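# Seat the L-shaped part in its matching pocket

## Task

Place the L-shaped piece into the pocket shaped to fit it, lying flat and fully down on the pocket's floor.

## Robot and tools

Robot: two UR-style arms, left_arm and right_arm, each ending in a four-digit LEAP-style hand with sixteen hinge motors. The left arm carries a left hand, the right arm a right hand; each is the other's mirror. The job is to fit an L-shaped part into its tray pocket so it lies flat on the pocket floor. Nothing may leave the table.

Frames. Results give positions, orientations (quat_wxyz) and velocities in the scene frame: origin at table height, halfway between the nominal arm bases, +z up, +x out over the table, left_arm on the +y side. Calibrated bases: left_arm at (+0.035, +0.396, +0.026) m, right_arm at (+0.046, -0.519, +0.026) m. Printed positions may be off by a few centimetres. Commanded offsets, by contrast, are expressed in each arm's own Hand target axes: +z runs along the straightened fingers toward the tips, +y points out through the palm face side (palm surface at y = -0.062 m), +x goes across the palm away from the thumb on the right hand and toward the thumb on the left hand. The hand point sits just past the index and middle knuckles; straight fingertips reach about 0.139 m beyond the knuckles at z = -0.017 m. A rigid mast near the wrist on the palm side can strike things.

The 48-number row (used by execute_actions and move). Every number lies in [-1, 1], and both arms are always included. Order: left_arm dx, dy, dz, rx, ry, rz; then left hand index_abd, index_mcp, index_pip, index_dip, middle_abd, middle_mcp, middle_pip, middle_dip, ring_abd, ring_mcp, ring_pip, ring_dip, thumb_cmc, thumb_axl, thumb_mcp, thumb_ipl; then left current_limit, speed; then the same 24 for right_arm. The six pose numbers are offsets, not poses, counted from the arm's Hand target as it stood when the action or move began, in that target's axes; 1.0 equals 0.6 m of travel or 180 degrees of turn, and rx, ry, rz form one rotation vector. All zeros means stay at (re-request) the Hand target. The sixteen hand numbers are absolute goal angles, each scaled linearly between the hinge's two stops (for example _mcp is straight at -0.75, thumb_cmc at -0.71); a zero is a real goal, so to keep a hand unchanged resend its hand_goal, hand_current_limit and hand_speed. current_limit maps -1..+1 to 0..550 mA per motor; speed sets motor slew as (speed+1)/2 of 8.5 rad/s. Start values: +0.4 and -0.6. Settings persist until rewritten.

execute_actions(actions, cameras): actions is a list of actions, each a table of up to 15 rows of 48 numbers, one row per 1/30 s; a short table repeats its last row. Every row is measured from the action's start pose. Images come back only with an empty actions list or when cameras names them.

move(target, speed, blend, stop_force, zero, blocking, cameras): straight-line path of each hand point to the offset given in target (one row, or up to 15 rows all measured from the same starting Hand targets). speed is m/s, 0.002 to 3.6, default 0.25 (turn rate up to twice that in rad/s), one value or one per target. blend is metres of corner rounding per target (0 = full stop). stop_force, 3 to 120 N, ends an arm's path when its wrist sensor feels that much push against the motion; unreliable while the hand rotates, and omit it when backing off something you press on. zero (default true) re-zeroes before the move. blocking=false returns early but cannot be combined with stop_force. Paths ignore obstacles and the other arm; the result adds a move: line with an ending word such as done, off_target, moving, held or fault, plus limits notes (paced = pose clipped, held = steps withheld).

wait(seconds 0-10), stop() to brake a running move, zoom_image(camera, region [x0,y0,x1,y1] up to 504x504 px) on cam_high, cam_low, cam_left_wrist or cam_right_wrist (all 672x504), show_instructions() for the reference image, zero_wrist_force(arm), read_manual(section), finished_scene(scene=1), which is final.

Result lines: end_effector_position (m), quaternion, velocities; Hand target (last commanded pose after clipping, the base for the next offsets; a hand point may rest short of it); Joint positions, velocities and torques; Wrist force / Wrist torque in the end effector axes plus the peak since last shown; per-motor hand_goal, hand_measured, hand_current_ma, hand_state (moving, goal, blocked, overload). Step readings list some intermediate positions.

Cautions. Orientation commands are clipped to 32 degrees from the measured pose per step. Moving fast overshoots and hits hard. Contact torque at a joint limit (139 N m big joints, 26 N m wrists) or about 150 N outside force stops the arm for 10 s. A motor drawing 495 mA or more for 5 s shuts down for 10 s. Motors at 85 °C brake the arm (MOTOR HOT warns at 70 °C). After a HAND FAULT line the rest of that reply's motion calls are skipped. Keep arms and hands apart, avoid routing near an arm's own base, don't press past firm contact, don't release a moving part or drop it from height, and leave the part settled before finishing.

Each tool is called after "Call:" in YAML: its name, and indented under it one key for each argument.

Reference images:

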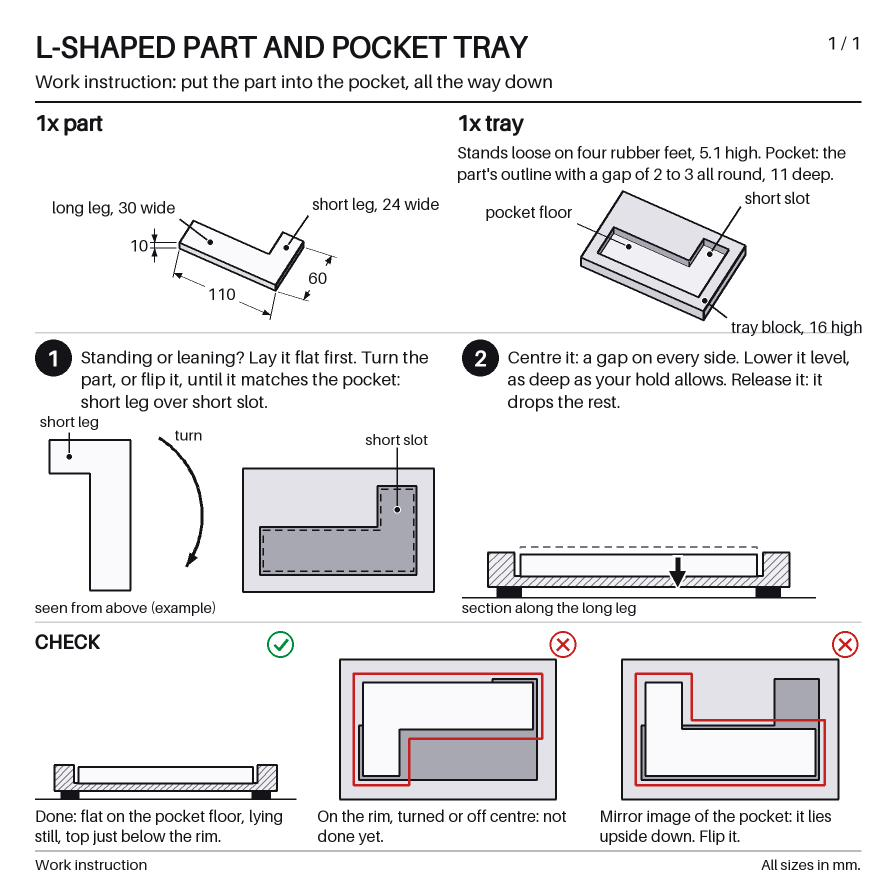

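## Session

Call:
execute_actions:
  actions: []

Scene clock: 0.00 s.
left_arm: end_effector_position=(+0.4703, +0.0685, +0.2928) hand_goal=(+0.000, -0.754, -0.576, -0.696, +0.000, -0.754, -0.576, -0.696, +0.000, -0.754, -0.576, -0.696, -0.714, -0.678, -0.226, -0.168) hand_measured=(+0.000, -0.754, -0.576, -0.696, +0.000, -0.754, -0.576, -0.696, +0.000, -0.754, -0.576, -0.696, -0.714, -0.678, -0.226, -0.168) hand_current_ma=(+0, +0, +0, +0, +0, +0, +0, +0, +0, +0, +0, +0, +0, +0, +0, +0) hand_state=(goal, goal, goal, goal, goal, goal, goal, goal, goal, goal, goal, goal, goal, goal, goal, goal) hand_current_limit=0.40 hand_speed=-0.60 end_effector_quat_wxyz=(+0.180, +0.106, +0.978, +0.013) | right_arm: end_effector_position=(+0.7914, -0.0681, +0.1437) hand_goal=(+0.000, -0.754, -0.576, -0.696, +0.000, -0.754, -0.576, -0.696, +0.000, -0.754, -0.576, -0.696, -0.714, -0.678, -0.226, -0.168) hand_measured=(+0.000, -0.754, -0.576, -0.696, +0.000, -0.754, -0.576, -0.696, +0.000, -0.754, -0.576, -0.696, -0.714, -0.678, -0.226, -0.168) hand_current_ma=(+0, +0, +0, +0, +0, +0, +0, +0, +0, +0, +0, +0, +0, +0, +0, +0) hand_state=(goal, goal, goal, goal, goal, goal, goal, goal, goal, goal, goal, goal, goal, goal, goal, goal) hand_current_limit=0.40 hand_speed=-0.60 end_effector_quat_wxyz=(-0.467, +0.882, +0.022, -0.068)
Joint positions: left_arm=[2.533 -1.721 -1.755 -0.927 1.765 -1.934] | right_arm=[0.203 -0.536 0.723 -1.83 -0.591 1.776]
Joint velocities: within noise
Joint torques (N m): no reading
Wrist force (N): no reading
Wrist torque (N m): no reading
Wrist force, peak (N): no reading
Hand target: left_arm +0.4703, +0.0685, +0.2928; +0.180, +0.106, +0.978, +0.013 | right_arm +0.7914, -0.0681, +0.1437; -0.467, +0.882, +0.022, -0.068

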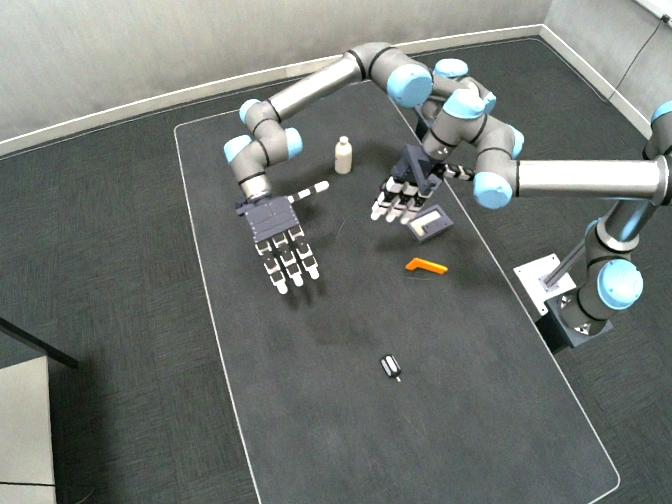

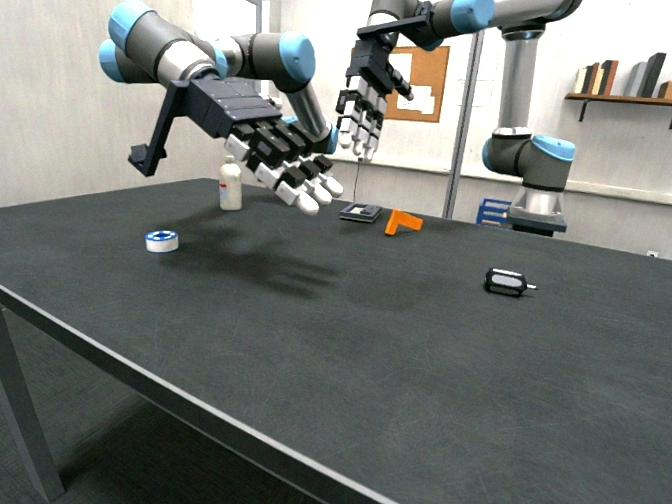

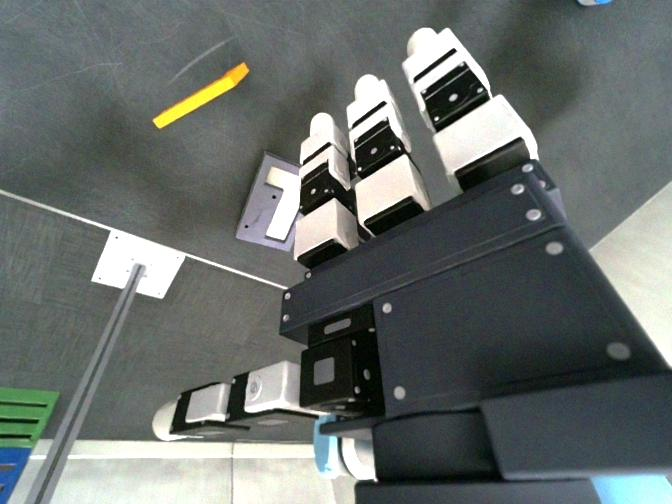

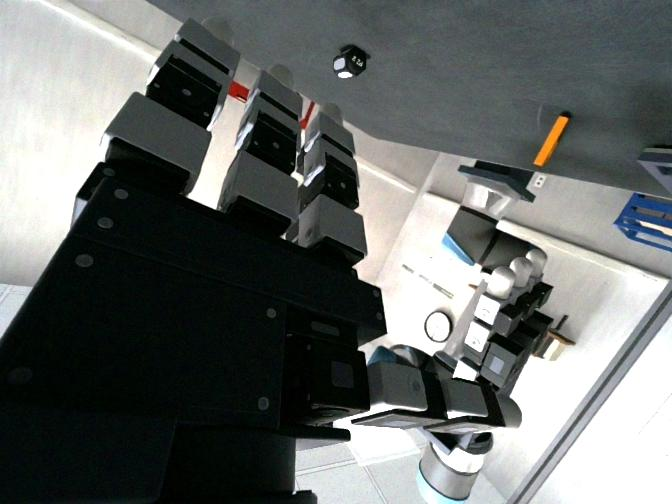

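Call:
zoom_image:
  camera: "cam_high"
  region: [320, 130, 520, 290]

Call:
zoom_image:
  camera: "cam_low"
  region: [320, 180, 460, 260]

Call:
zoom_image:
  camera: "cam_left_wrist"
  region: [100, 20, 360, 280]

Call:
zoom_image:
  camera: "cam_right_wrist"
  region: [472, 70, 672, 220]

Scaled by 2.520 from the camera's 672x504 image, which has a finer 960x720 frame.

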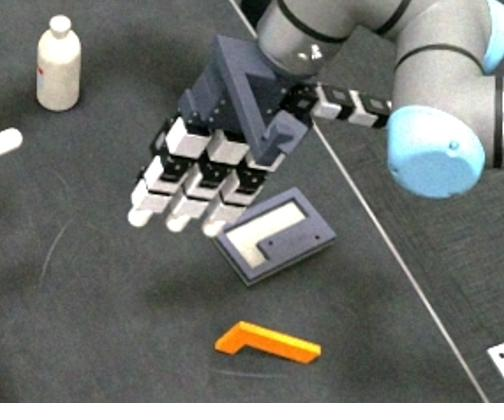

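Scaled by 3.600 from the camera's 672x504 image, which has a finer 960x720 frame.

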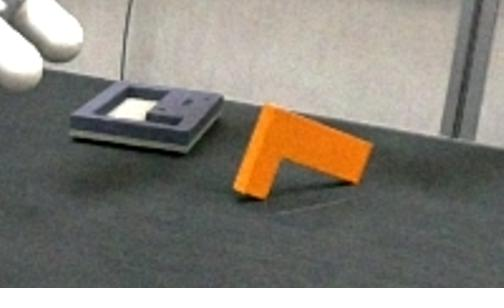

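Scaled by 1.938 from the camera's 672x504 image, which has a finer 960x720 frame.

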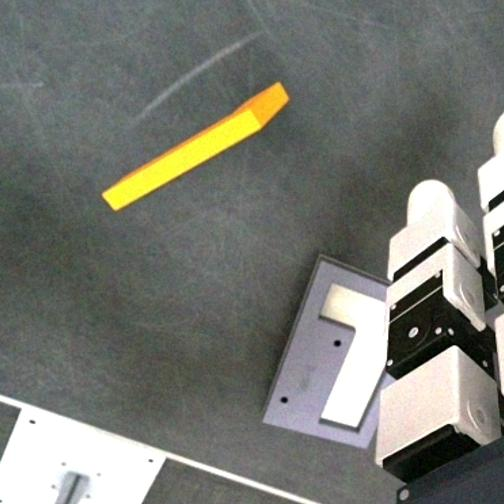

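Scaled by 2.520 from the camera's 672x504 image, which has a finer 960x720 frame.

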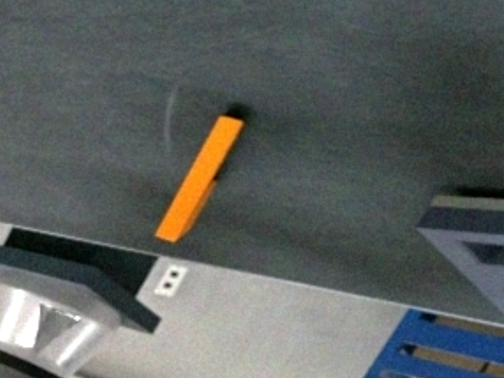

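Call:
move:
  target: [0.057,0.2967,0.1649,0,0,0, 0,-0.754,-0.576,-0.696,0,-0.754,-0.576,-0.696,0,-0.754,-0.576,-0.696,-0.714,-0.678,-0.226,-0.168,0.4,-0.6, 0,0,0,0,0,0, 0,-0.754,-0.576,-0.696,0,-0.754,-0.576,-0.696,0,-0.754,-0.576,-0.696,-0.714,-0.678,-0.226,-0.168,0.4,-0.6]
  cameras: ["all"]

Call:
zoom_image:
  camera: "cam_left_wrist"
  region: [180, 120, 480, 345]

Scene clock: 448.97 s.
left_arm: end_effector_position=(+0.5103, +0.2484, +0.1998) hand_goal=(+0.000, -0.754, -0.576, -0.696, +0.000, -0.754, -0.576, -0.696, +0.000, -0.754, -0.576, -0.696, -0.714, -0.678, -0.226, -0.168) hand_measured=(+0.000, -0.754, -0.576, -0.696, +0.000, -0.754, -0.576, -0.696, +0.000, -0.754, -0.576, -0.696, -0.714, -0.678, -0.224, -0.168) hand_current_ma=(+0, +1, -1, +0, +0, +1, -1, +0, +0, +1, -1, +0, +0, +1, +5, +0) hand_state=(goal, goal, goal, goal, goal, goal, goal, goal, goal, goal, goal, goal, goal, goal, goal, goal) hand_current_limit=0.40 hand_speed=-0.60 end_effector_quat_wxyz=(+0.180, +0.106, +0.978, +0.013) | right_arm: end_effector_position=(+0.7914, -0.0681, +0.1437) hand_goal=(+0.000, -0.754, -0.576, -0.696, +0.000, -0.754, -0.576, -0.696, +0.000, -0.754, -0.576, -0.696, -0.714, -0.678, -0.226, -0.168) hand_measured=(+0.000, -0.748, -0.576, -0.696, +0.000, -0.748, -0.576, -0.696, +0.000, -0.748, -0.576, -0.696, -0.708, -0.678, -0.226, -0.168) hand_current_ma=(+0, +2, +0, +0, +0, +3, +0, +0, +0, +2, +0, +0, +2, +0, +0, +0) hand_state=(goal, goal, goal, goal, goal, goal, goal, goal, goal, goal, goal, goal, goal, goal, goal, goal) hand_current_limit=0.40 hand_speed=-0.60 end_effector_quat_wxyz=(-0.467, +0.882, +0.022, -0.068)
Joint positions: left_arm=[2.907 -1.64 -2.128 -0.587 1.642 -1.577] | right_arm=[0.203 -0.536 0.723 -1.83 -0.591 1.776]
Joint torques (N m): left_arm=[7.26 21.21 21.67 1.88 2.01 0.96] | right_arm=[1.43 -65.94 -27.98 -2.82 1.66 -0.13]
Wrist force (N): left_arm=[0.1 0.3 0.2] | right_arm=[-0.2 0.1 0.1]
Wrist torque (N m): left_arm=[0.03 -0.02 0.03] | right_arm=[0.00 0.02 0.00]
Wrist force, peak (N): left_arm=[0.5 2.4 1.2] | right_arm=[-0.3 0.2 0.1]
Hand target: left_arm +0.5103, +0.2485, +0.1998; +0.180, +0.106, +0.978, +0.013 | right_arm +0.7914, -0.0681, +0.1437; -0.467, +0.882, +0.022, -0.068
Off the commanded pose: left_arm 0.000 m, 0 deg | right_arm 0.000 m, 0 deg.
move: done

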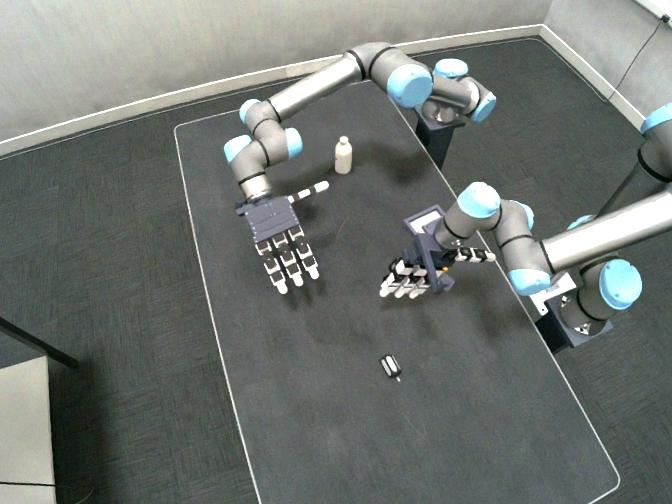

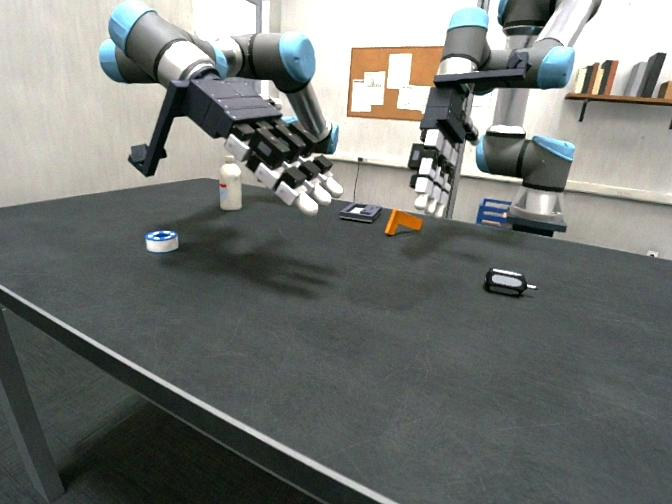

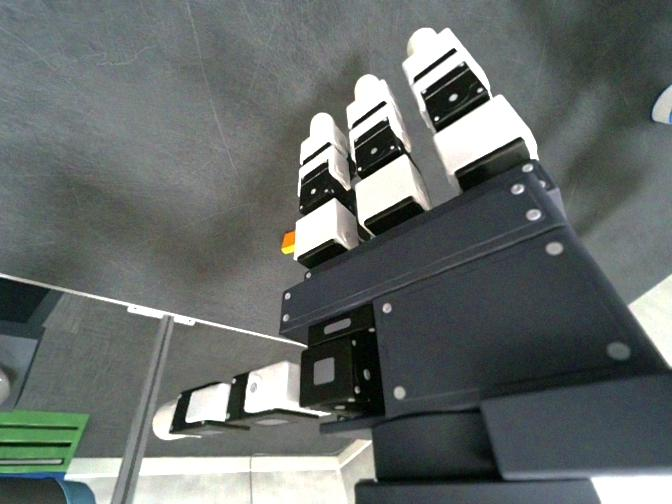

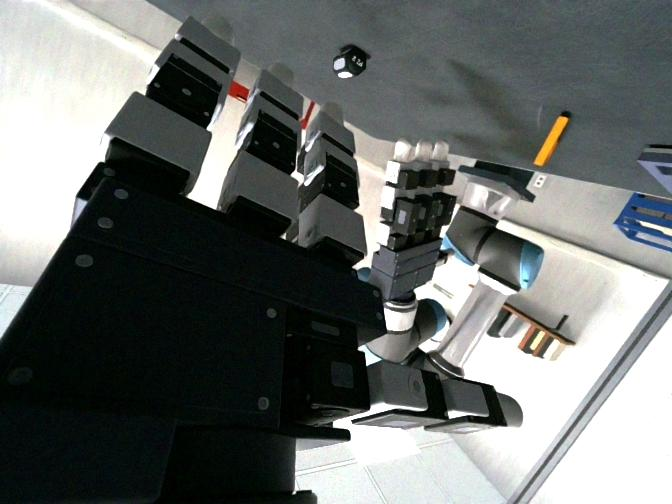

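Scaled by 1.680 from the camera's 672x504 image, which has a finer 960x720 frame.

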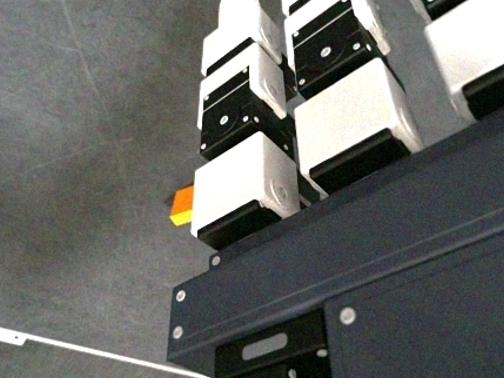

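Call:
move:
  target: [-0.007,-0.134,-0.1313,0.3916,0.1503,0.0176, 0,-0.959,0.854,-0.696,0,-0.959,0.854,-0.696,0,-0.959,-0.576,-0.696,0.571,-0.677,0.169,-0.114,0.4,-0.6, 0,0,0,0,0,0, 0,-0.754,-0.576,-0.696,0,-0.754,-0.576,-0.696,0,-0.754,-0.576,-0.696,-0.714,-0.678,-0.226,-0.168,0.4,-0.6]
  cameras: ["all"]

Call:
zoom_image:
  camera: "cam_high"
  region: [350, 160, 520, 300]

Scene clock: 477.57 s.
left_arm: end_effector_position=(+0.4699, +0.1701, +0.2698) hand_goal=(+0.000, -0.960, +0.854, -0.696, +0.000, -0.960, +0.854, -0.696, +0.000, -0.960, -0.576, -0.696, +0.570, -0.678, +0.168, -0.114) hand_measured=(+0.000, -0.952, +0.850, -0.696, +0.000, -0.952, +0.850, -0.696, +0.000, -0.952, -0.576, -0.696, +0.568, -0.678, +0.168, -0.116) hand_current_ma=(+0, +16, -7, +0, +0, +15, -6, +0, +0, +18, +0, +0, -3, +1, +1, -3) hand_state=(goal, goal, goal, goal, goal, goal, goal, goal, goal, goal, goal, goal, goal, goal, goal, goal) hand_current_limit=0.40 hand_speed=-0.60 end_effector_quat_wxyz=(-0.133, +0.209, +0.817, -0.520) | right_arm: end_effector_position=(+0.7914, -0.0681, +0.1437) hand_goal=(+0.000, -0.754, -0.576, -0.696, +0.000, -0.754, -0.576, -0.696, +0.000, -0.754, -0.576, -0.696, -0.714, -0.678, -0.226, -0.168) hand_measured=(+0.000, -0.748, -0.576, -0.696, +0.000, -0.748, -0.576, -0.696, +0.000, -0.748, -0.576, -0.696, -0.708, -0.678, -0.226, -0.168) hand_current_ma=(+0, +2, +0, +0, +0, +3, +0, +0, +0, +2, +0, +0, +2, +0, +0, +0) hand_state=(goal, goal, goal, goal, goal, goal, goal, goal, goal, goal, goal, goal, goal, goal, goal, goal) hand_current_limit=0.40 hand_speed=-0.60 end_effector_quat_wxyz=(-0.467, +0.882, +0.022, -0.068)
Joint positions: left_arm=[3.232 -1.762 -1.599 -2.224 0.718 -0.563] | right_arm=[0.203 -0.536 0.723 -1.83 -0.591 1.776]
Joint torques (N m): left_arm=[-6.11 37.67 15.58 -0.96 0.74 1.05] | right_arm=[0.82 -66.73 -27.6 -2.81 1.79 -0.04]
Wrist force (N): left_arm=[1.2 0.7 0.3] | right_arm=[0.0 -0.1 0.0]
Wrist torque (N m): left_arm=[0.28 -0.13 0.14] | right_arm=[-0.02 0.00 0.00]
Wrist force, peak (N): left_arm=[1.4 0.8 0.3] | right_arm=[-0.4 0.1 0.3]
Hand target: left_arm +0.4699, +0.1700, +0.2698; -0.133, +0.209, +0.817, -0.520 | right_arm +0.7914, -0.0681, +0.1437; -0.467, +0.882, +0.022, -0.068
Off the commanded pose: left_arm 0.000 m, 0 deg | right_arm 0.000 m, 0 deg.
move: done

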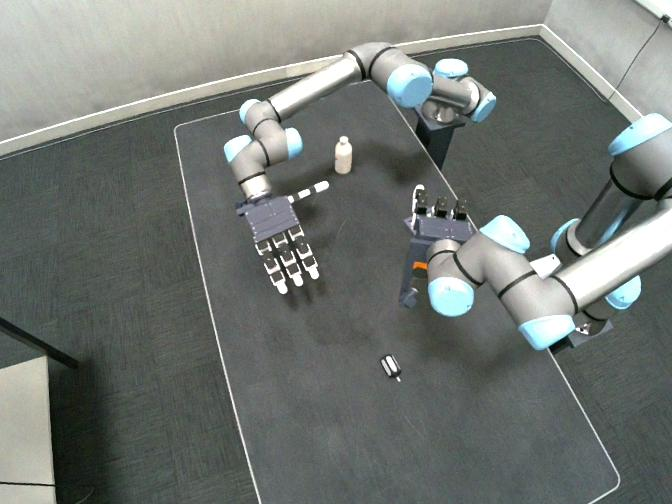

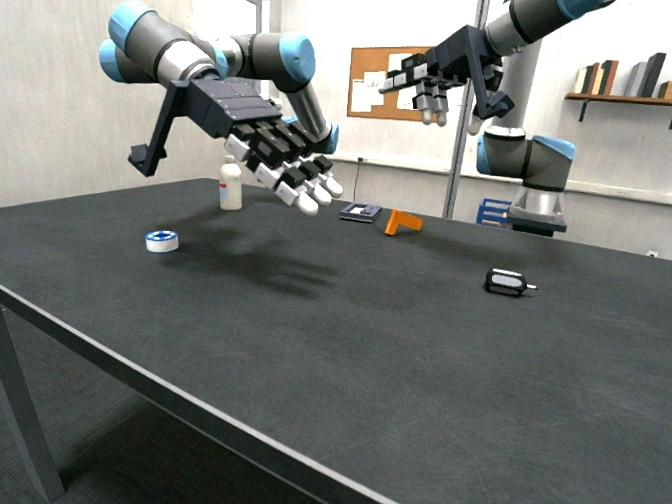

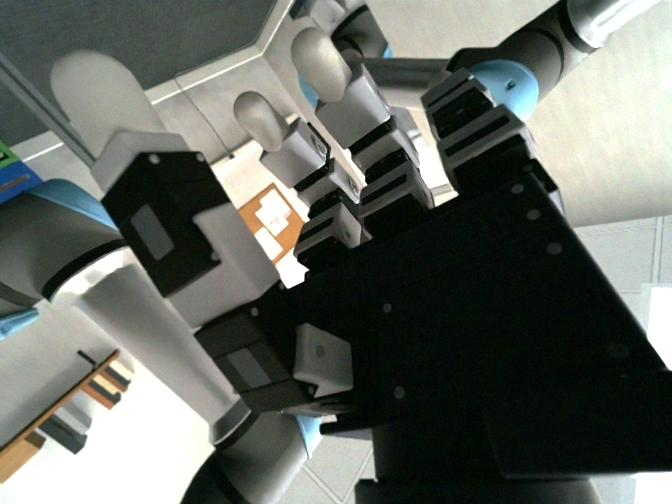

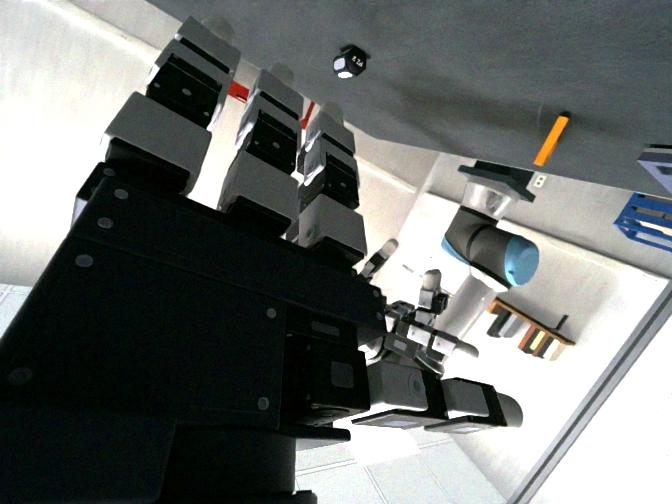

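Scaled by 2.965 from the camera's 672x504 image, which has a finer 960x720 frame.

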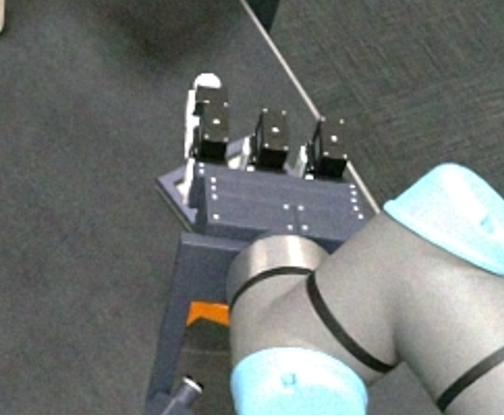

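Call:
move:
  target: [0.0032,0.0922,0.2357,0,0,0, 0,-0.959,0.854,-0.696,0,-0.959,0.854,-0.696,0,-0.959,-0.576,-0.696,0.571,-0.677,0.169,-0.114,0.4,-0.6, 0,0,0,0,0,0, 0,-0.754,-0.576,-0.696,0,-0.754,-0.576,-0.696,0,-0.754,-0.576,-0.696,-0.714,-0.678,-0.226,-0.168,0.4,-0.6]
  cameras: ["all"]

Call:
zoom_image:
  camera: "cam_low"
  region: [330, 100, 500, 260]

Call:
zoom_image:
  camera: "cam_right_wrist"
  region: [452, 70, 672, 290]

Call:
zoom_image:
  camera: "cam_high"
  region: [350, 160, 520, 300]

Scene clock: 492.37 s.
left_arm: end_effector_position=(+0.4179, +0.0791, +0.1598) hand_goal=(+0.000, -0.960, +0.854, -0.696, +0.000, -0.960, +0.854, -0.696, +0.000, -0.960, -0.576, -0.696, +0.570, -0.678, +0.168, -0.114) hand_measured=(+0.000, -0.952, +0.850, -0.696, +0.000, -0.952, +0.852, -0.696, +0.000, -0.952, -0.576, -0.696, +0.568, -0.678, +0.168, -0.116) hand_current_ma=(+0, +16, -5, +0, +0, +15, -5, +0, +0, +19, +0, +0, -3, +1, +1, -3) hand_state=(goal, goal, goal, goal, goal, goal, goal, goal, goal, goal, goal, goal, goal, goal, goal, goal) hand_current_limit=0.40 hand_speed=-0.60 end_effector_quat_wxyz=(-0.133, +0.209, +0.817, -0.520) | right_arm: end_effector_position=(+0.7914, -0.0681, +0.1437) hand_goal=(+0.000, -0.754, -0.576, -0.696, +0.000, -0.754, -0.576, -0.696, +0.000, -0.754, -0.576, -0.696, -0.714, -0.678, -0.226, -0.168) hand_measured=(+0.000, -0.748, -0.576, -0.696, +0.000, -0.748, -0.576, -0.696, +0.000, -0.748, -0.576, -0.696, -0.708, -0.678, -0.226, -0.168) hand_current_ma=(+0, +2, +0, +0, +0, +3, +0, +0, +0, +2, +0, +0, +2, +0, +0, +0) hand_state=(goal, goal, goal, goal, goal, goal, goal, goal, goal, goal, goal, goal, goal, goal, goal, goal) hand_current_limit=0.40 hand_speed=-0.60 end_effector_quat_wxyz=(-0.467, +0.882, +0.022, -0.068)
Joint positions: left_arm=[3.055 -1.782 -1.909 -1.731 0.592 -0.768] | right_arm=[0.203 -0.536 0.723 -1.83 -0.591 1.776]
Joint torques (N m): left_arm=[-2.03 40.11 19.17 2.49 -0.02 0.63] | right_arm=[1.89 -67.33 -27.22 -2.7 1.53 -0.07]
Wrist force (N): left_arm=[1.3 0.8 0.3] | right_arm=[-0.1 0.0 -0.1]
Wrist torque (N m): left_arm=[0.29 -0.14 0.00] | right_arm=[0.01 0.01 0.00]
Wrist force, peak (N): left_arm=[1.4 1.8 2.3] | right_arm=[-0.1 0.3 0.0]
Hand target: left_arm +0.4179, +0.0790, +0.1598; -0.133, +0.209, +0.817, -0.520 | right_arm +0.7914, -0.0681, +0.1437; -0.467, +0.882, +0.022, -0.068
Off the commanded pose: left_arm 0.000 m, 0 deg | right_arm 0.000 m, 0 deg.
move: done

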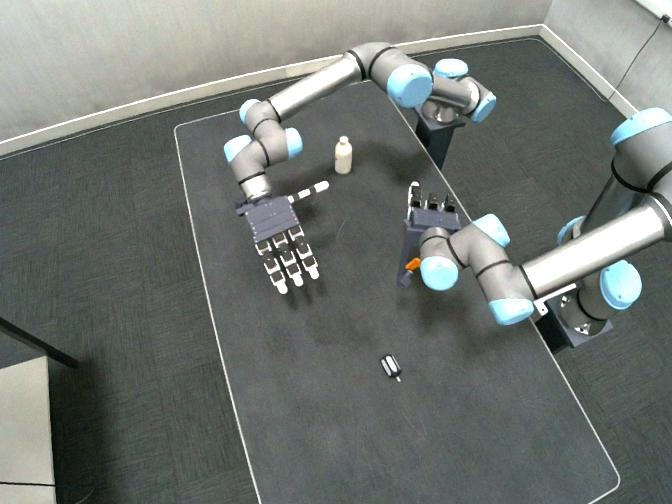

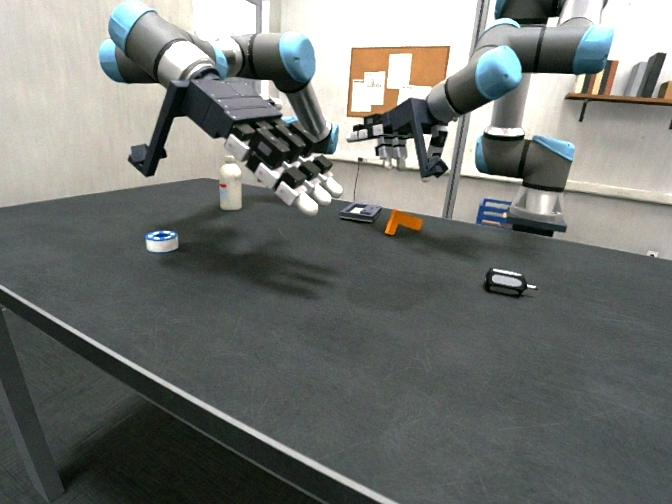

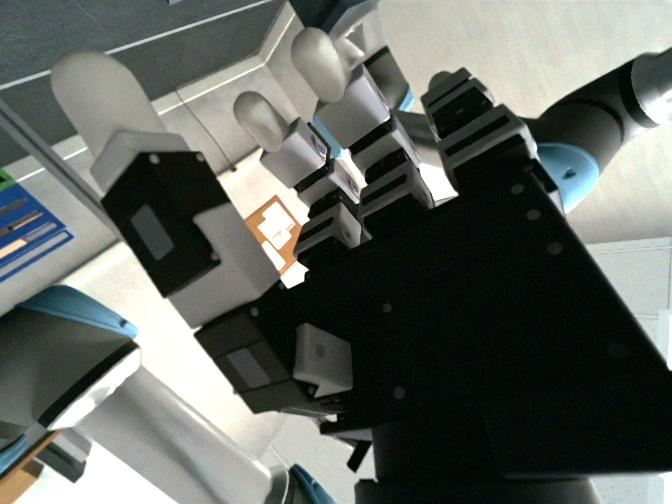

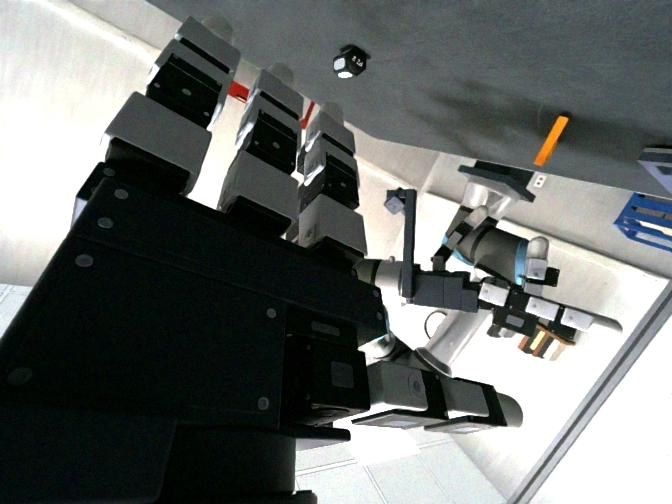

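Scaled by 2.965 from the camera's 672x504 image, which has a finer 960x720 frame.

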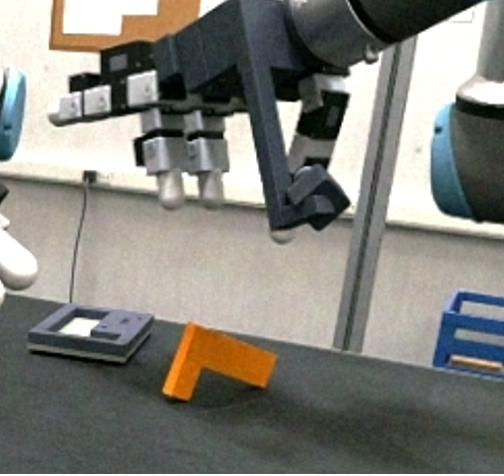

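Scaled by 2.291 from the camera's 672x504 image, which has a finer 960x720 frame.

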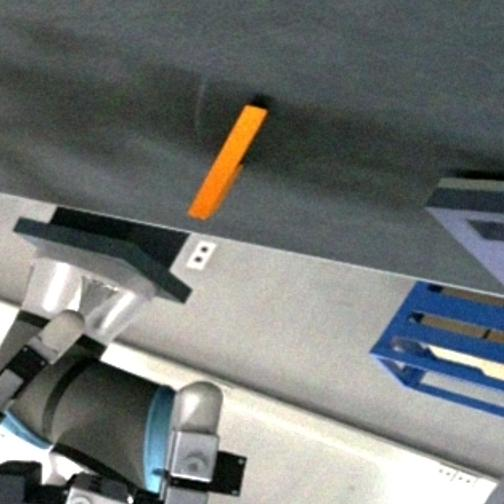

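Scaled by 2.965 from the camera's 672x504 image, which has a finer 960x720 frame.

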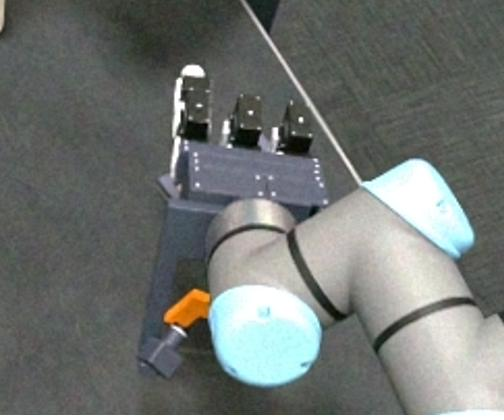

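Call:
move:
  target: [0,0.1858,0.0793,0,0,0, 0,-0.959,0.854,-0.696,0,-0.959,0.854,-0.696,0,-0.959,-0.576,-0.696,0.571,-0.677,0.169,-0.114,0.4,-0.6, 0,0,0,0,0,0, 0,-0.754,-0.576,-0.696,0,-0.754,-0.576,-0.696,0,-0.754,-0.576,-0.696,-0.714,-0.678,-0.226,-0.168,0.4,-0.6]
  speed: 0.1
  stop_force: 8
  cameras: ["all"]

Call:
zoom_image:
  camera: "cam_low"
  region: [330, 150, 460, 260]

Call:
zoom_image:
  camera: "cam_right_wrist"
  region: [452, 70, 672, 290]

Call:
zoom_image:
  camera: "cam_left_wrist"
  region: [20, 0, 460, 260]

Scene clock: 540.33 s.
left_arm: end_effector_position=(+0.4198, +0.0826, +0.0387) hand_goal=(+0.000, -0.960, +0.854, -0.696, +0.000, -0.960, +0.854, -0.696, +0.000, -0.960, -0.576, -0.696, +0.570, -0.678, +0.168, -0.114) hand_measured=(+0.000, -0.952, +0.850, -0.696, +0.000, -0.952, +0.852, -0.696, +0.000, -0.952, -0.576, -0.696, +0.568, -0.678, +0.168, -0.116) hand_current_ma=(+0, +16, -5, +0, +0, +15, -5, +0, +0, +19, +0, +0, -3, +1, +1, -3) hand_state=(goal, goal, goal, goal, goal, goal, goal, goal, goal, goal, goal, goal, goal, goal, goal, goal) hand_current_limit=0.40 hand_speed=-0.60 end_effector_quat_wxyz=(-0.133, +0.209, +0.817, -0.520) | right_arm: end_effector_position=(+0.7914, -0.0681, +0.1437) hand_goal=(+0.000, -0.754, -0.576, -0.696, +0.000, -0.754, -0.576, -0.696, +0.000, -0.754, -0.576, -0.696, -0.714, -0.678, -0.226, -0.168) hand_measured=(+0.000, -0.748, -0.576, -0.696, +0.000, -0.748, -0.576, -0.696, +0.000, -0.748, -0.576, -0.696, -0.708, -0.678, -0.226, -0.168) hand_current_ma=(+0, +2, +0, +0, +0, +3, +0, +0, +0, +2, +0, +0, +2, +0, +0, +0) hand_state=(goal, goal, goal, goal, goal, goal, goal, goal, goal, goal, goal, goal, goal, goal, goal, goal) hand_current_limit=0.40 hand_speed=-0.60 end_effector_quat_wxyz=(-0.467, +0.882, +0.022, -0.068)
Joint positions: left_arm=[3.062 -1.985 -2.024 -1.422 0.596 -0.758] | right_arm=[0.203 -0.536 0.723 -1.83 -0.591 1.776]
Joint torques (N m): left_arm=[-6.09 40.86 24.91 0.99 -3.01 -1.96] | right_arm=[2.62 -68.79 -28.99 -2.72 1.45 0.12]
Wrist force (N): left_arm=[1.3 0.9 0.3] | right_arm=[0.0 0.2 0.2]
Wrist torque (N m): left_arm=[0.31 -0.13 0.03] | right_arm=[0.01 -0.01 0.01]
Wrist force, peak (N): left_arm=[1.5 2.0 0.8] | right_arm=[0.1 0.4 0.3]
Hand target: left_arm +0.4198, +0.0826, +0.0387; -0.133, +0.209, +0.817, -0.520 | right_arm +0.7914, -0.0681, +0.1437; -0.467, +0.882, +0.022, -0.068
Off the commanded pose: left_arm 0.000 m, 0 deg | right_arm 0.000 m, 0 deg.
move: done

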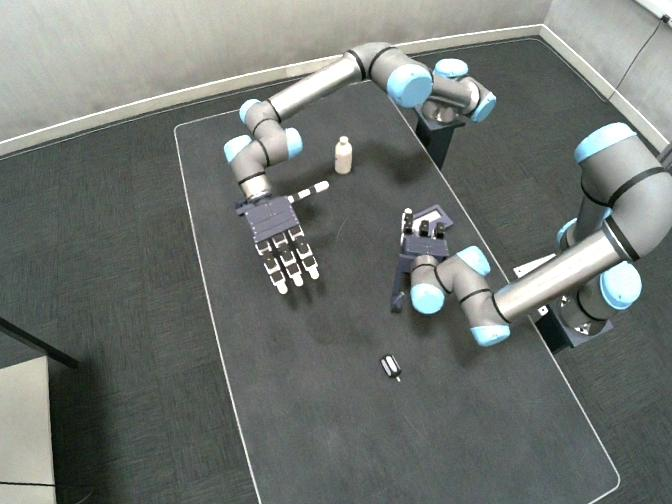

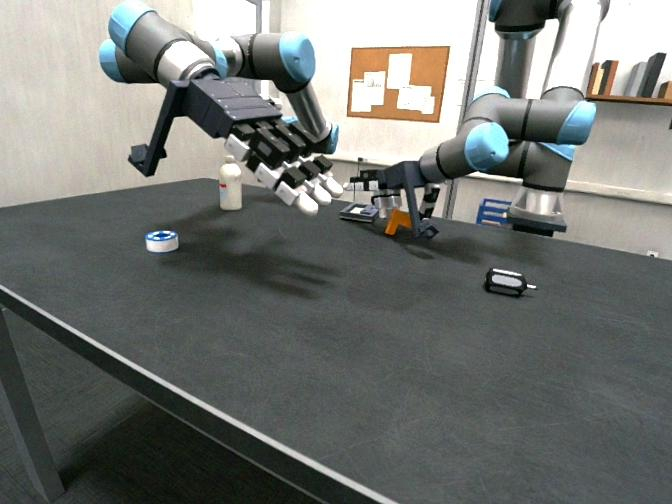

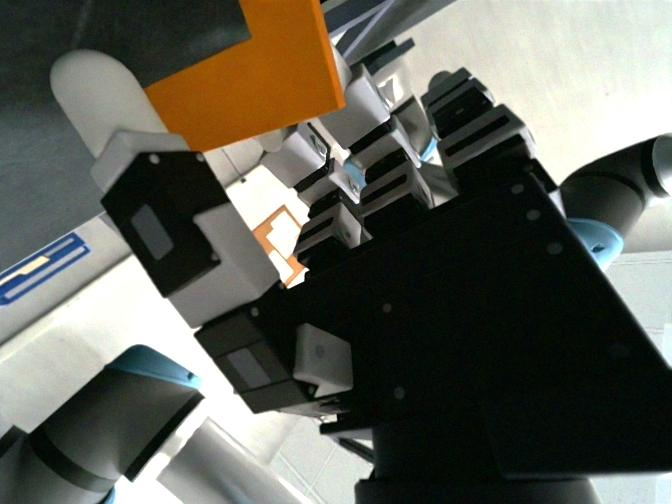

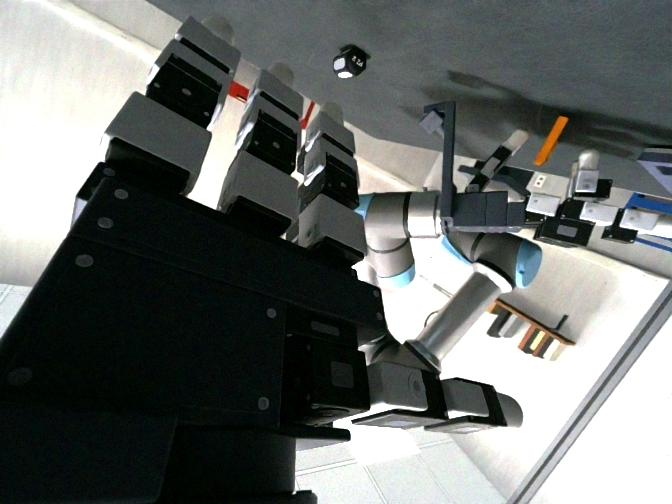

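Scaled by 3.877 from the camera's 672x504 image, which has a finer 960x720 frame.

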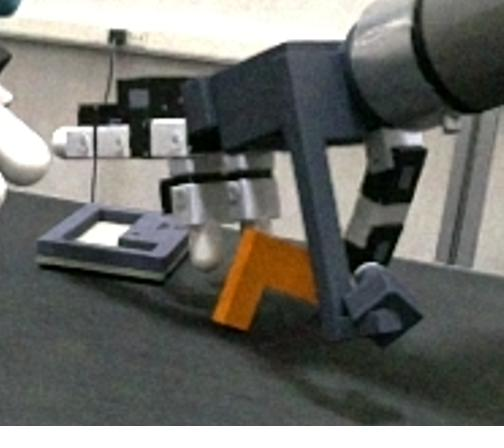

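Scaled by 2.291 from the camera's 672x504 image, which has a finer 960x720 frame.

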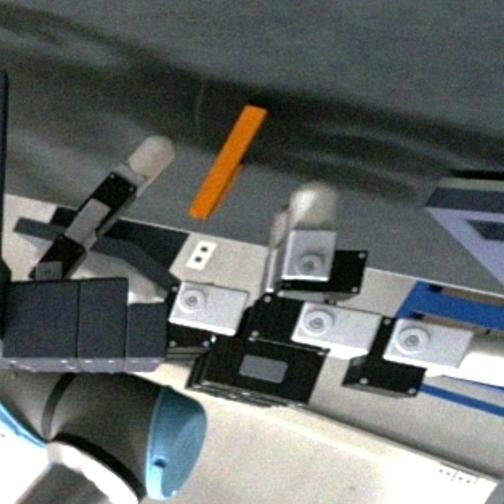

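Scaled by 1.145 from the camera's 672x504 image, which has a finer 960x720 frame.

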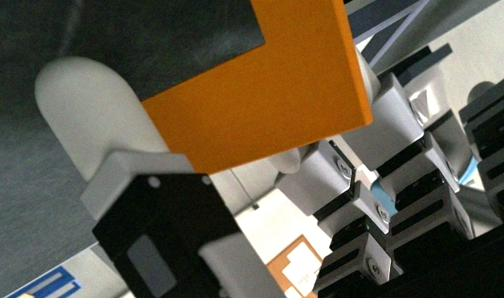

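Call:
execute_actions:
  actions:
    - [[0,0,0,0,0,0, 0,-0.644,0.854,-0.696,0,-0.644,0.854,-0.696,0,-0.959,-0.576,-0.696,0.571,-0.677,0.337,-0.114,0.2,-0.85, 0,0,0,0,0,0, 0,-0.754,-0.576,-0.696,0,-0.754,-0.576,-0.696,0,-0.754,-0.576,-0.696,-0.714,-0.678,-0.226,-0.168,0.4,-0.6]]
    - [[0,0,0,0,0,0, 0,-0.61,0.854,-0.696,0,-0.61,0.854,-0.696,0,-0.959,-0.576,-0.696,0.571,-0.677,0.36,-0.114,0.2,-0.85, 0,0,0,0,0,0, 0,-0.754,-0.576,-0.696,0,-0.754,-0.576,-0.696,0,-0.754,-0.576,-0.696,-0.714,-0.678,-0.226,-0.168,0.4,-0.6]]
  cameras: ["all"]

Call:
zoom_image:
  camera: "cam_right_wrist"
  region: [452, 70, 672, 290]

Call:
zoom_image:
  camera: "cam_left_wrist"
  region: [20, 0, 460, 260]

Scene clock: 561.67 s.
left_arm: end_effector_position=(+0.4198, +0.0826, +0.0387) hand_goal=(+0.000, -0.610, +0.854, -0.696, +0.000, -0.610, +0.854, -0.696, +0.000, -0.960, -0.576, -0.696, +0.570, -0.678, +0.360, -0.114) hand_measured=(+0.000, -0.644, +0.846, -0.698, +0.000, -0.626, +0.846, -0.698, +0.000, -0.952, -0.576, -0.696, +0.568, -0.678, +0.344, -0.120) hand_current_ma=(+0, -102, -15, -2, +0, -40, -18, -5, +0, +19, +0, +0, -2, +0, -55, -16) hand_state=(goal, blocked, goal, goal, goal, goal, goal, goal, goal, goal, goal, goal, goal, goal, goal, goal) hand_current_limit=0.20 hand_speed=-0.85 end_effector_quat_wxyz=(-0.133, +0.209, +0.817, -0.520) | right_arm: end_effector_position=(+0.7914, -0.0681, +0.1437) hand_goal=(+0.000, -0.754, -0.576, -0.696, +0.000, -0.754, -0.576, -0.696, +0.000, -0.754, -0.576, -0.696, -0.714, -0.678, -0.226, -0.168) hand_measured=(+0.000, -0.748, -0.576, -0.696, +0.000, -0.748, -0.576, -0.696, +0.000, -0.748, -0.576, -0.696, -0.708, -0.678, -0.226, -0.168) hand_current_ma=(+0, +2, +0, +0, +0, +3, +0, +0, +0, +2, +0, +0, +2, +0, +0, +0) hand_state=(goal, goal, goal, goal, goal, goal, goal, goal, goal, goal, goal, goal, goal, goal, goal, goal) hand_current_limit=0.40 hand_speed=-0.60 end_effector_quat_wxyz=(-0.467, +0.882, +0.022, -0.068)
Joint positions: left_arm=[3.062 -1.985 -2.024 -1.422 0.596 -0.758] | right_arm=[0.203 -0.536 0.723 -1.83 -0.591 1.776]
Joint torques (N m): left_arm=[-6.21 42.92 23.29 2.61 -2.21 -1.82] | right_arm=[2.36 -69.91 -28.52 -2.72 1.73 0.07]
Wrist force (N): left_arm=[1.0 -0.9 0.0] | right_arm=[0.0 0.0 0.0]
Wrist torque (N m): left_arm=[0.23 -0.09 0.01] | right_arm=[0.00 0.01 0.00]
Wrist force, peak (N): left_arm=[1.6 0.8 0.2] | right_arm=[0.1 0.2 0.3]
Hand target: left_arm +0.4198, +0.0826, +0.0387; -0.133, +0.209, +0.817, -0.520 | right_arm +0.7914, -0.0681, +0.1437; -0.467, +0.882, +0.022, -0.068
Off the commanded pose: left_arm 0.000 m, 0 deg | right_arm 0.000 m, 0 deg.
Step readings (end_effector_position of left_arm | right_arm):
0: (+0.4198, +0.0826, +0.0387) | (+0.7914, -0.0681, +0.1437)
1: (+0.4198, +0.0826, +0.0387) | (+0.7914, -0.0681, +0.1437)
2: (+0.4198, +0.0826, +0.0387) | (+0.7914, -0.0681, +0.1437)
4: (+0.4198, +0.0826, +0.0387) | (+0.7914, -0.0681, +0.1437)
8: (+0.4198, +0.0826, +0.0387) | (+0.7914, -0.0681, +0.1437)
15: (+0.4198, +0.0826, +0.0387) | (+0.7914, -0.0681, +0.1437)
16: (+0.4198, +0.0826, +0.0387) | (+0.7914, -0.0681, +0.1437)
17: (+0.4198, +0.0826, +0.0387) | (+0.7914, -0.0681, +0.1437)
19: (+0.4198, +0.0826, +0.0387) | (+0.7914, -0.0681, +0.1437)
23: (+0.4198, +0.0826, +0.0387) | (+0.7914, -0.0681, +0.1437)
30: (+0.4198, +0.0826, +0.0387) | (+0.7914, -0.0681, +0.1437)

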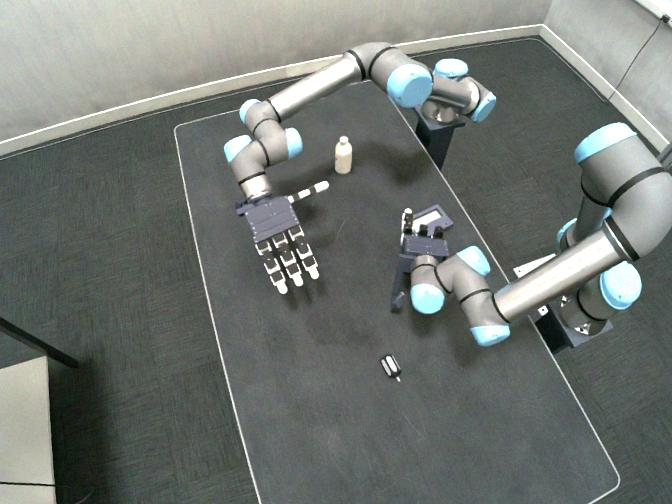

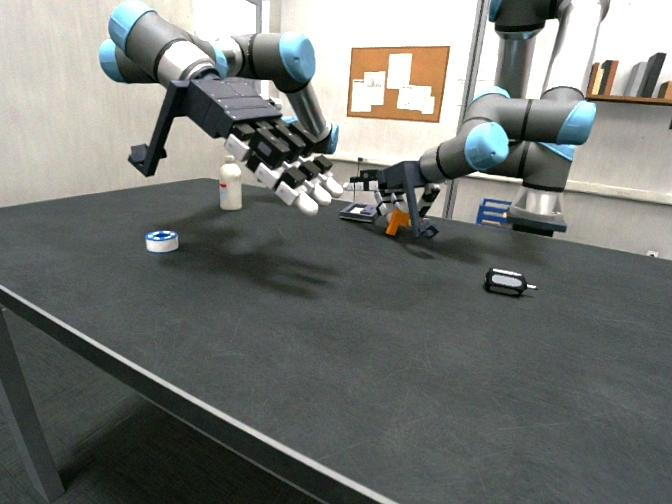

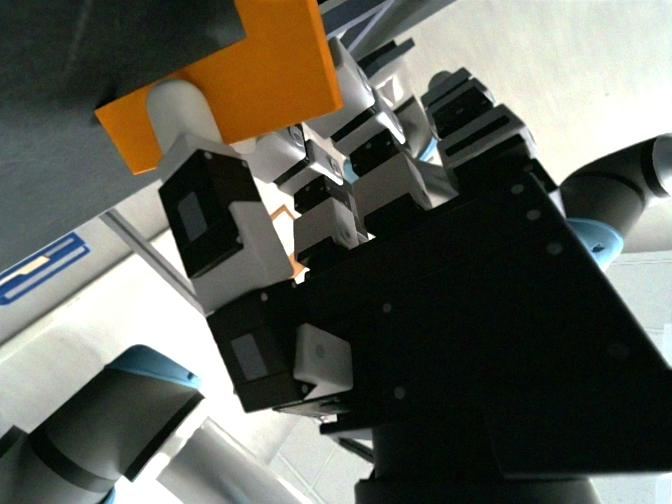

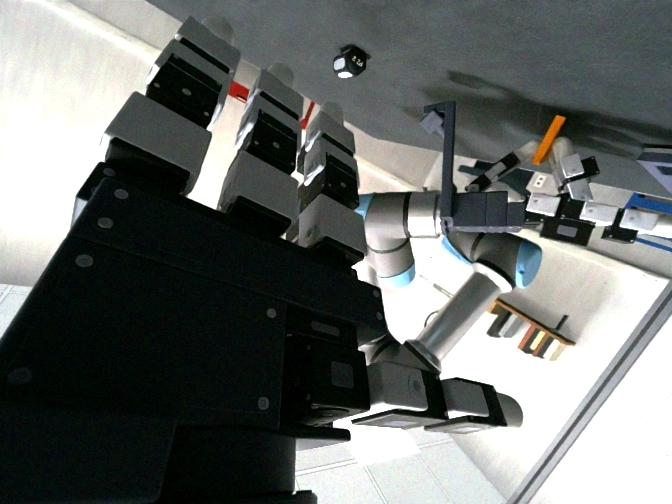

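Scaled by 2.291 from the camera's 672x504 image, which has a finer 960x720 frame.

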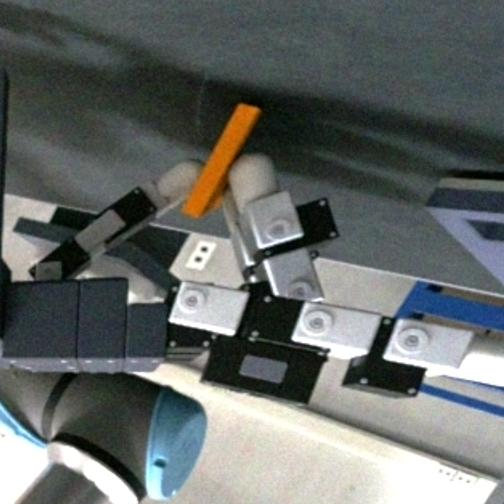

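Scaled by 1.145 from the camera's 672x504 image, which has a finer 960x720 frame.

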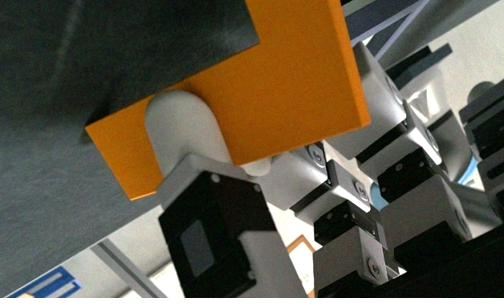

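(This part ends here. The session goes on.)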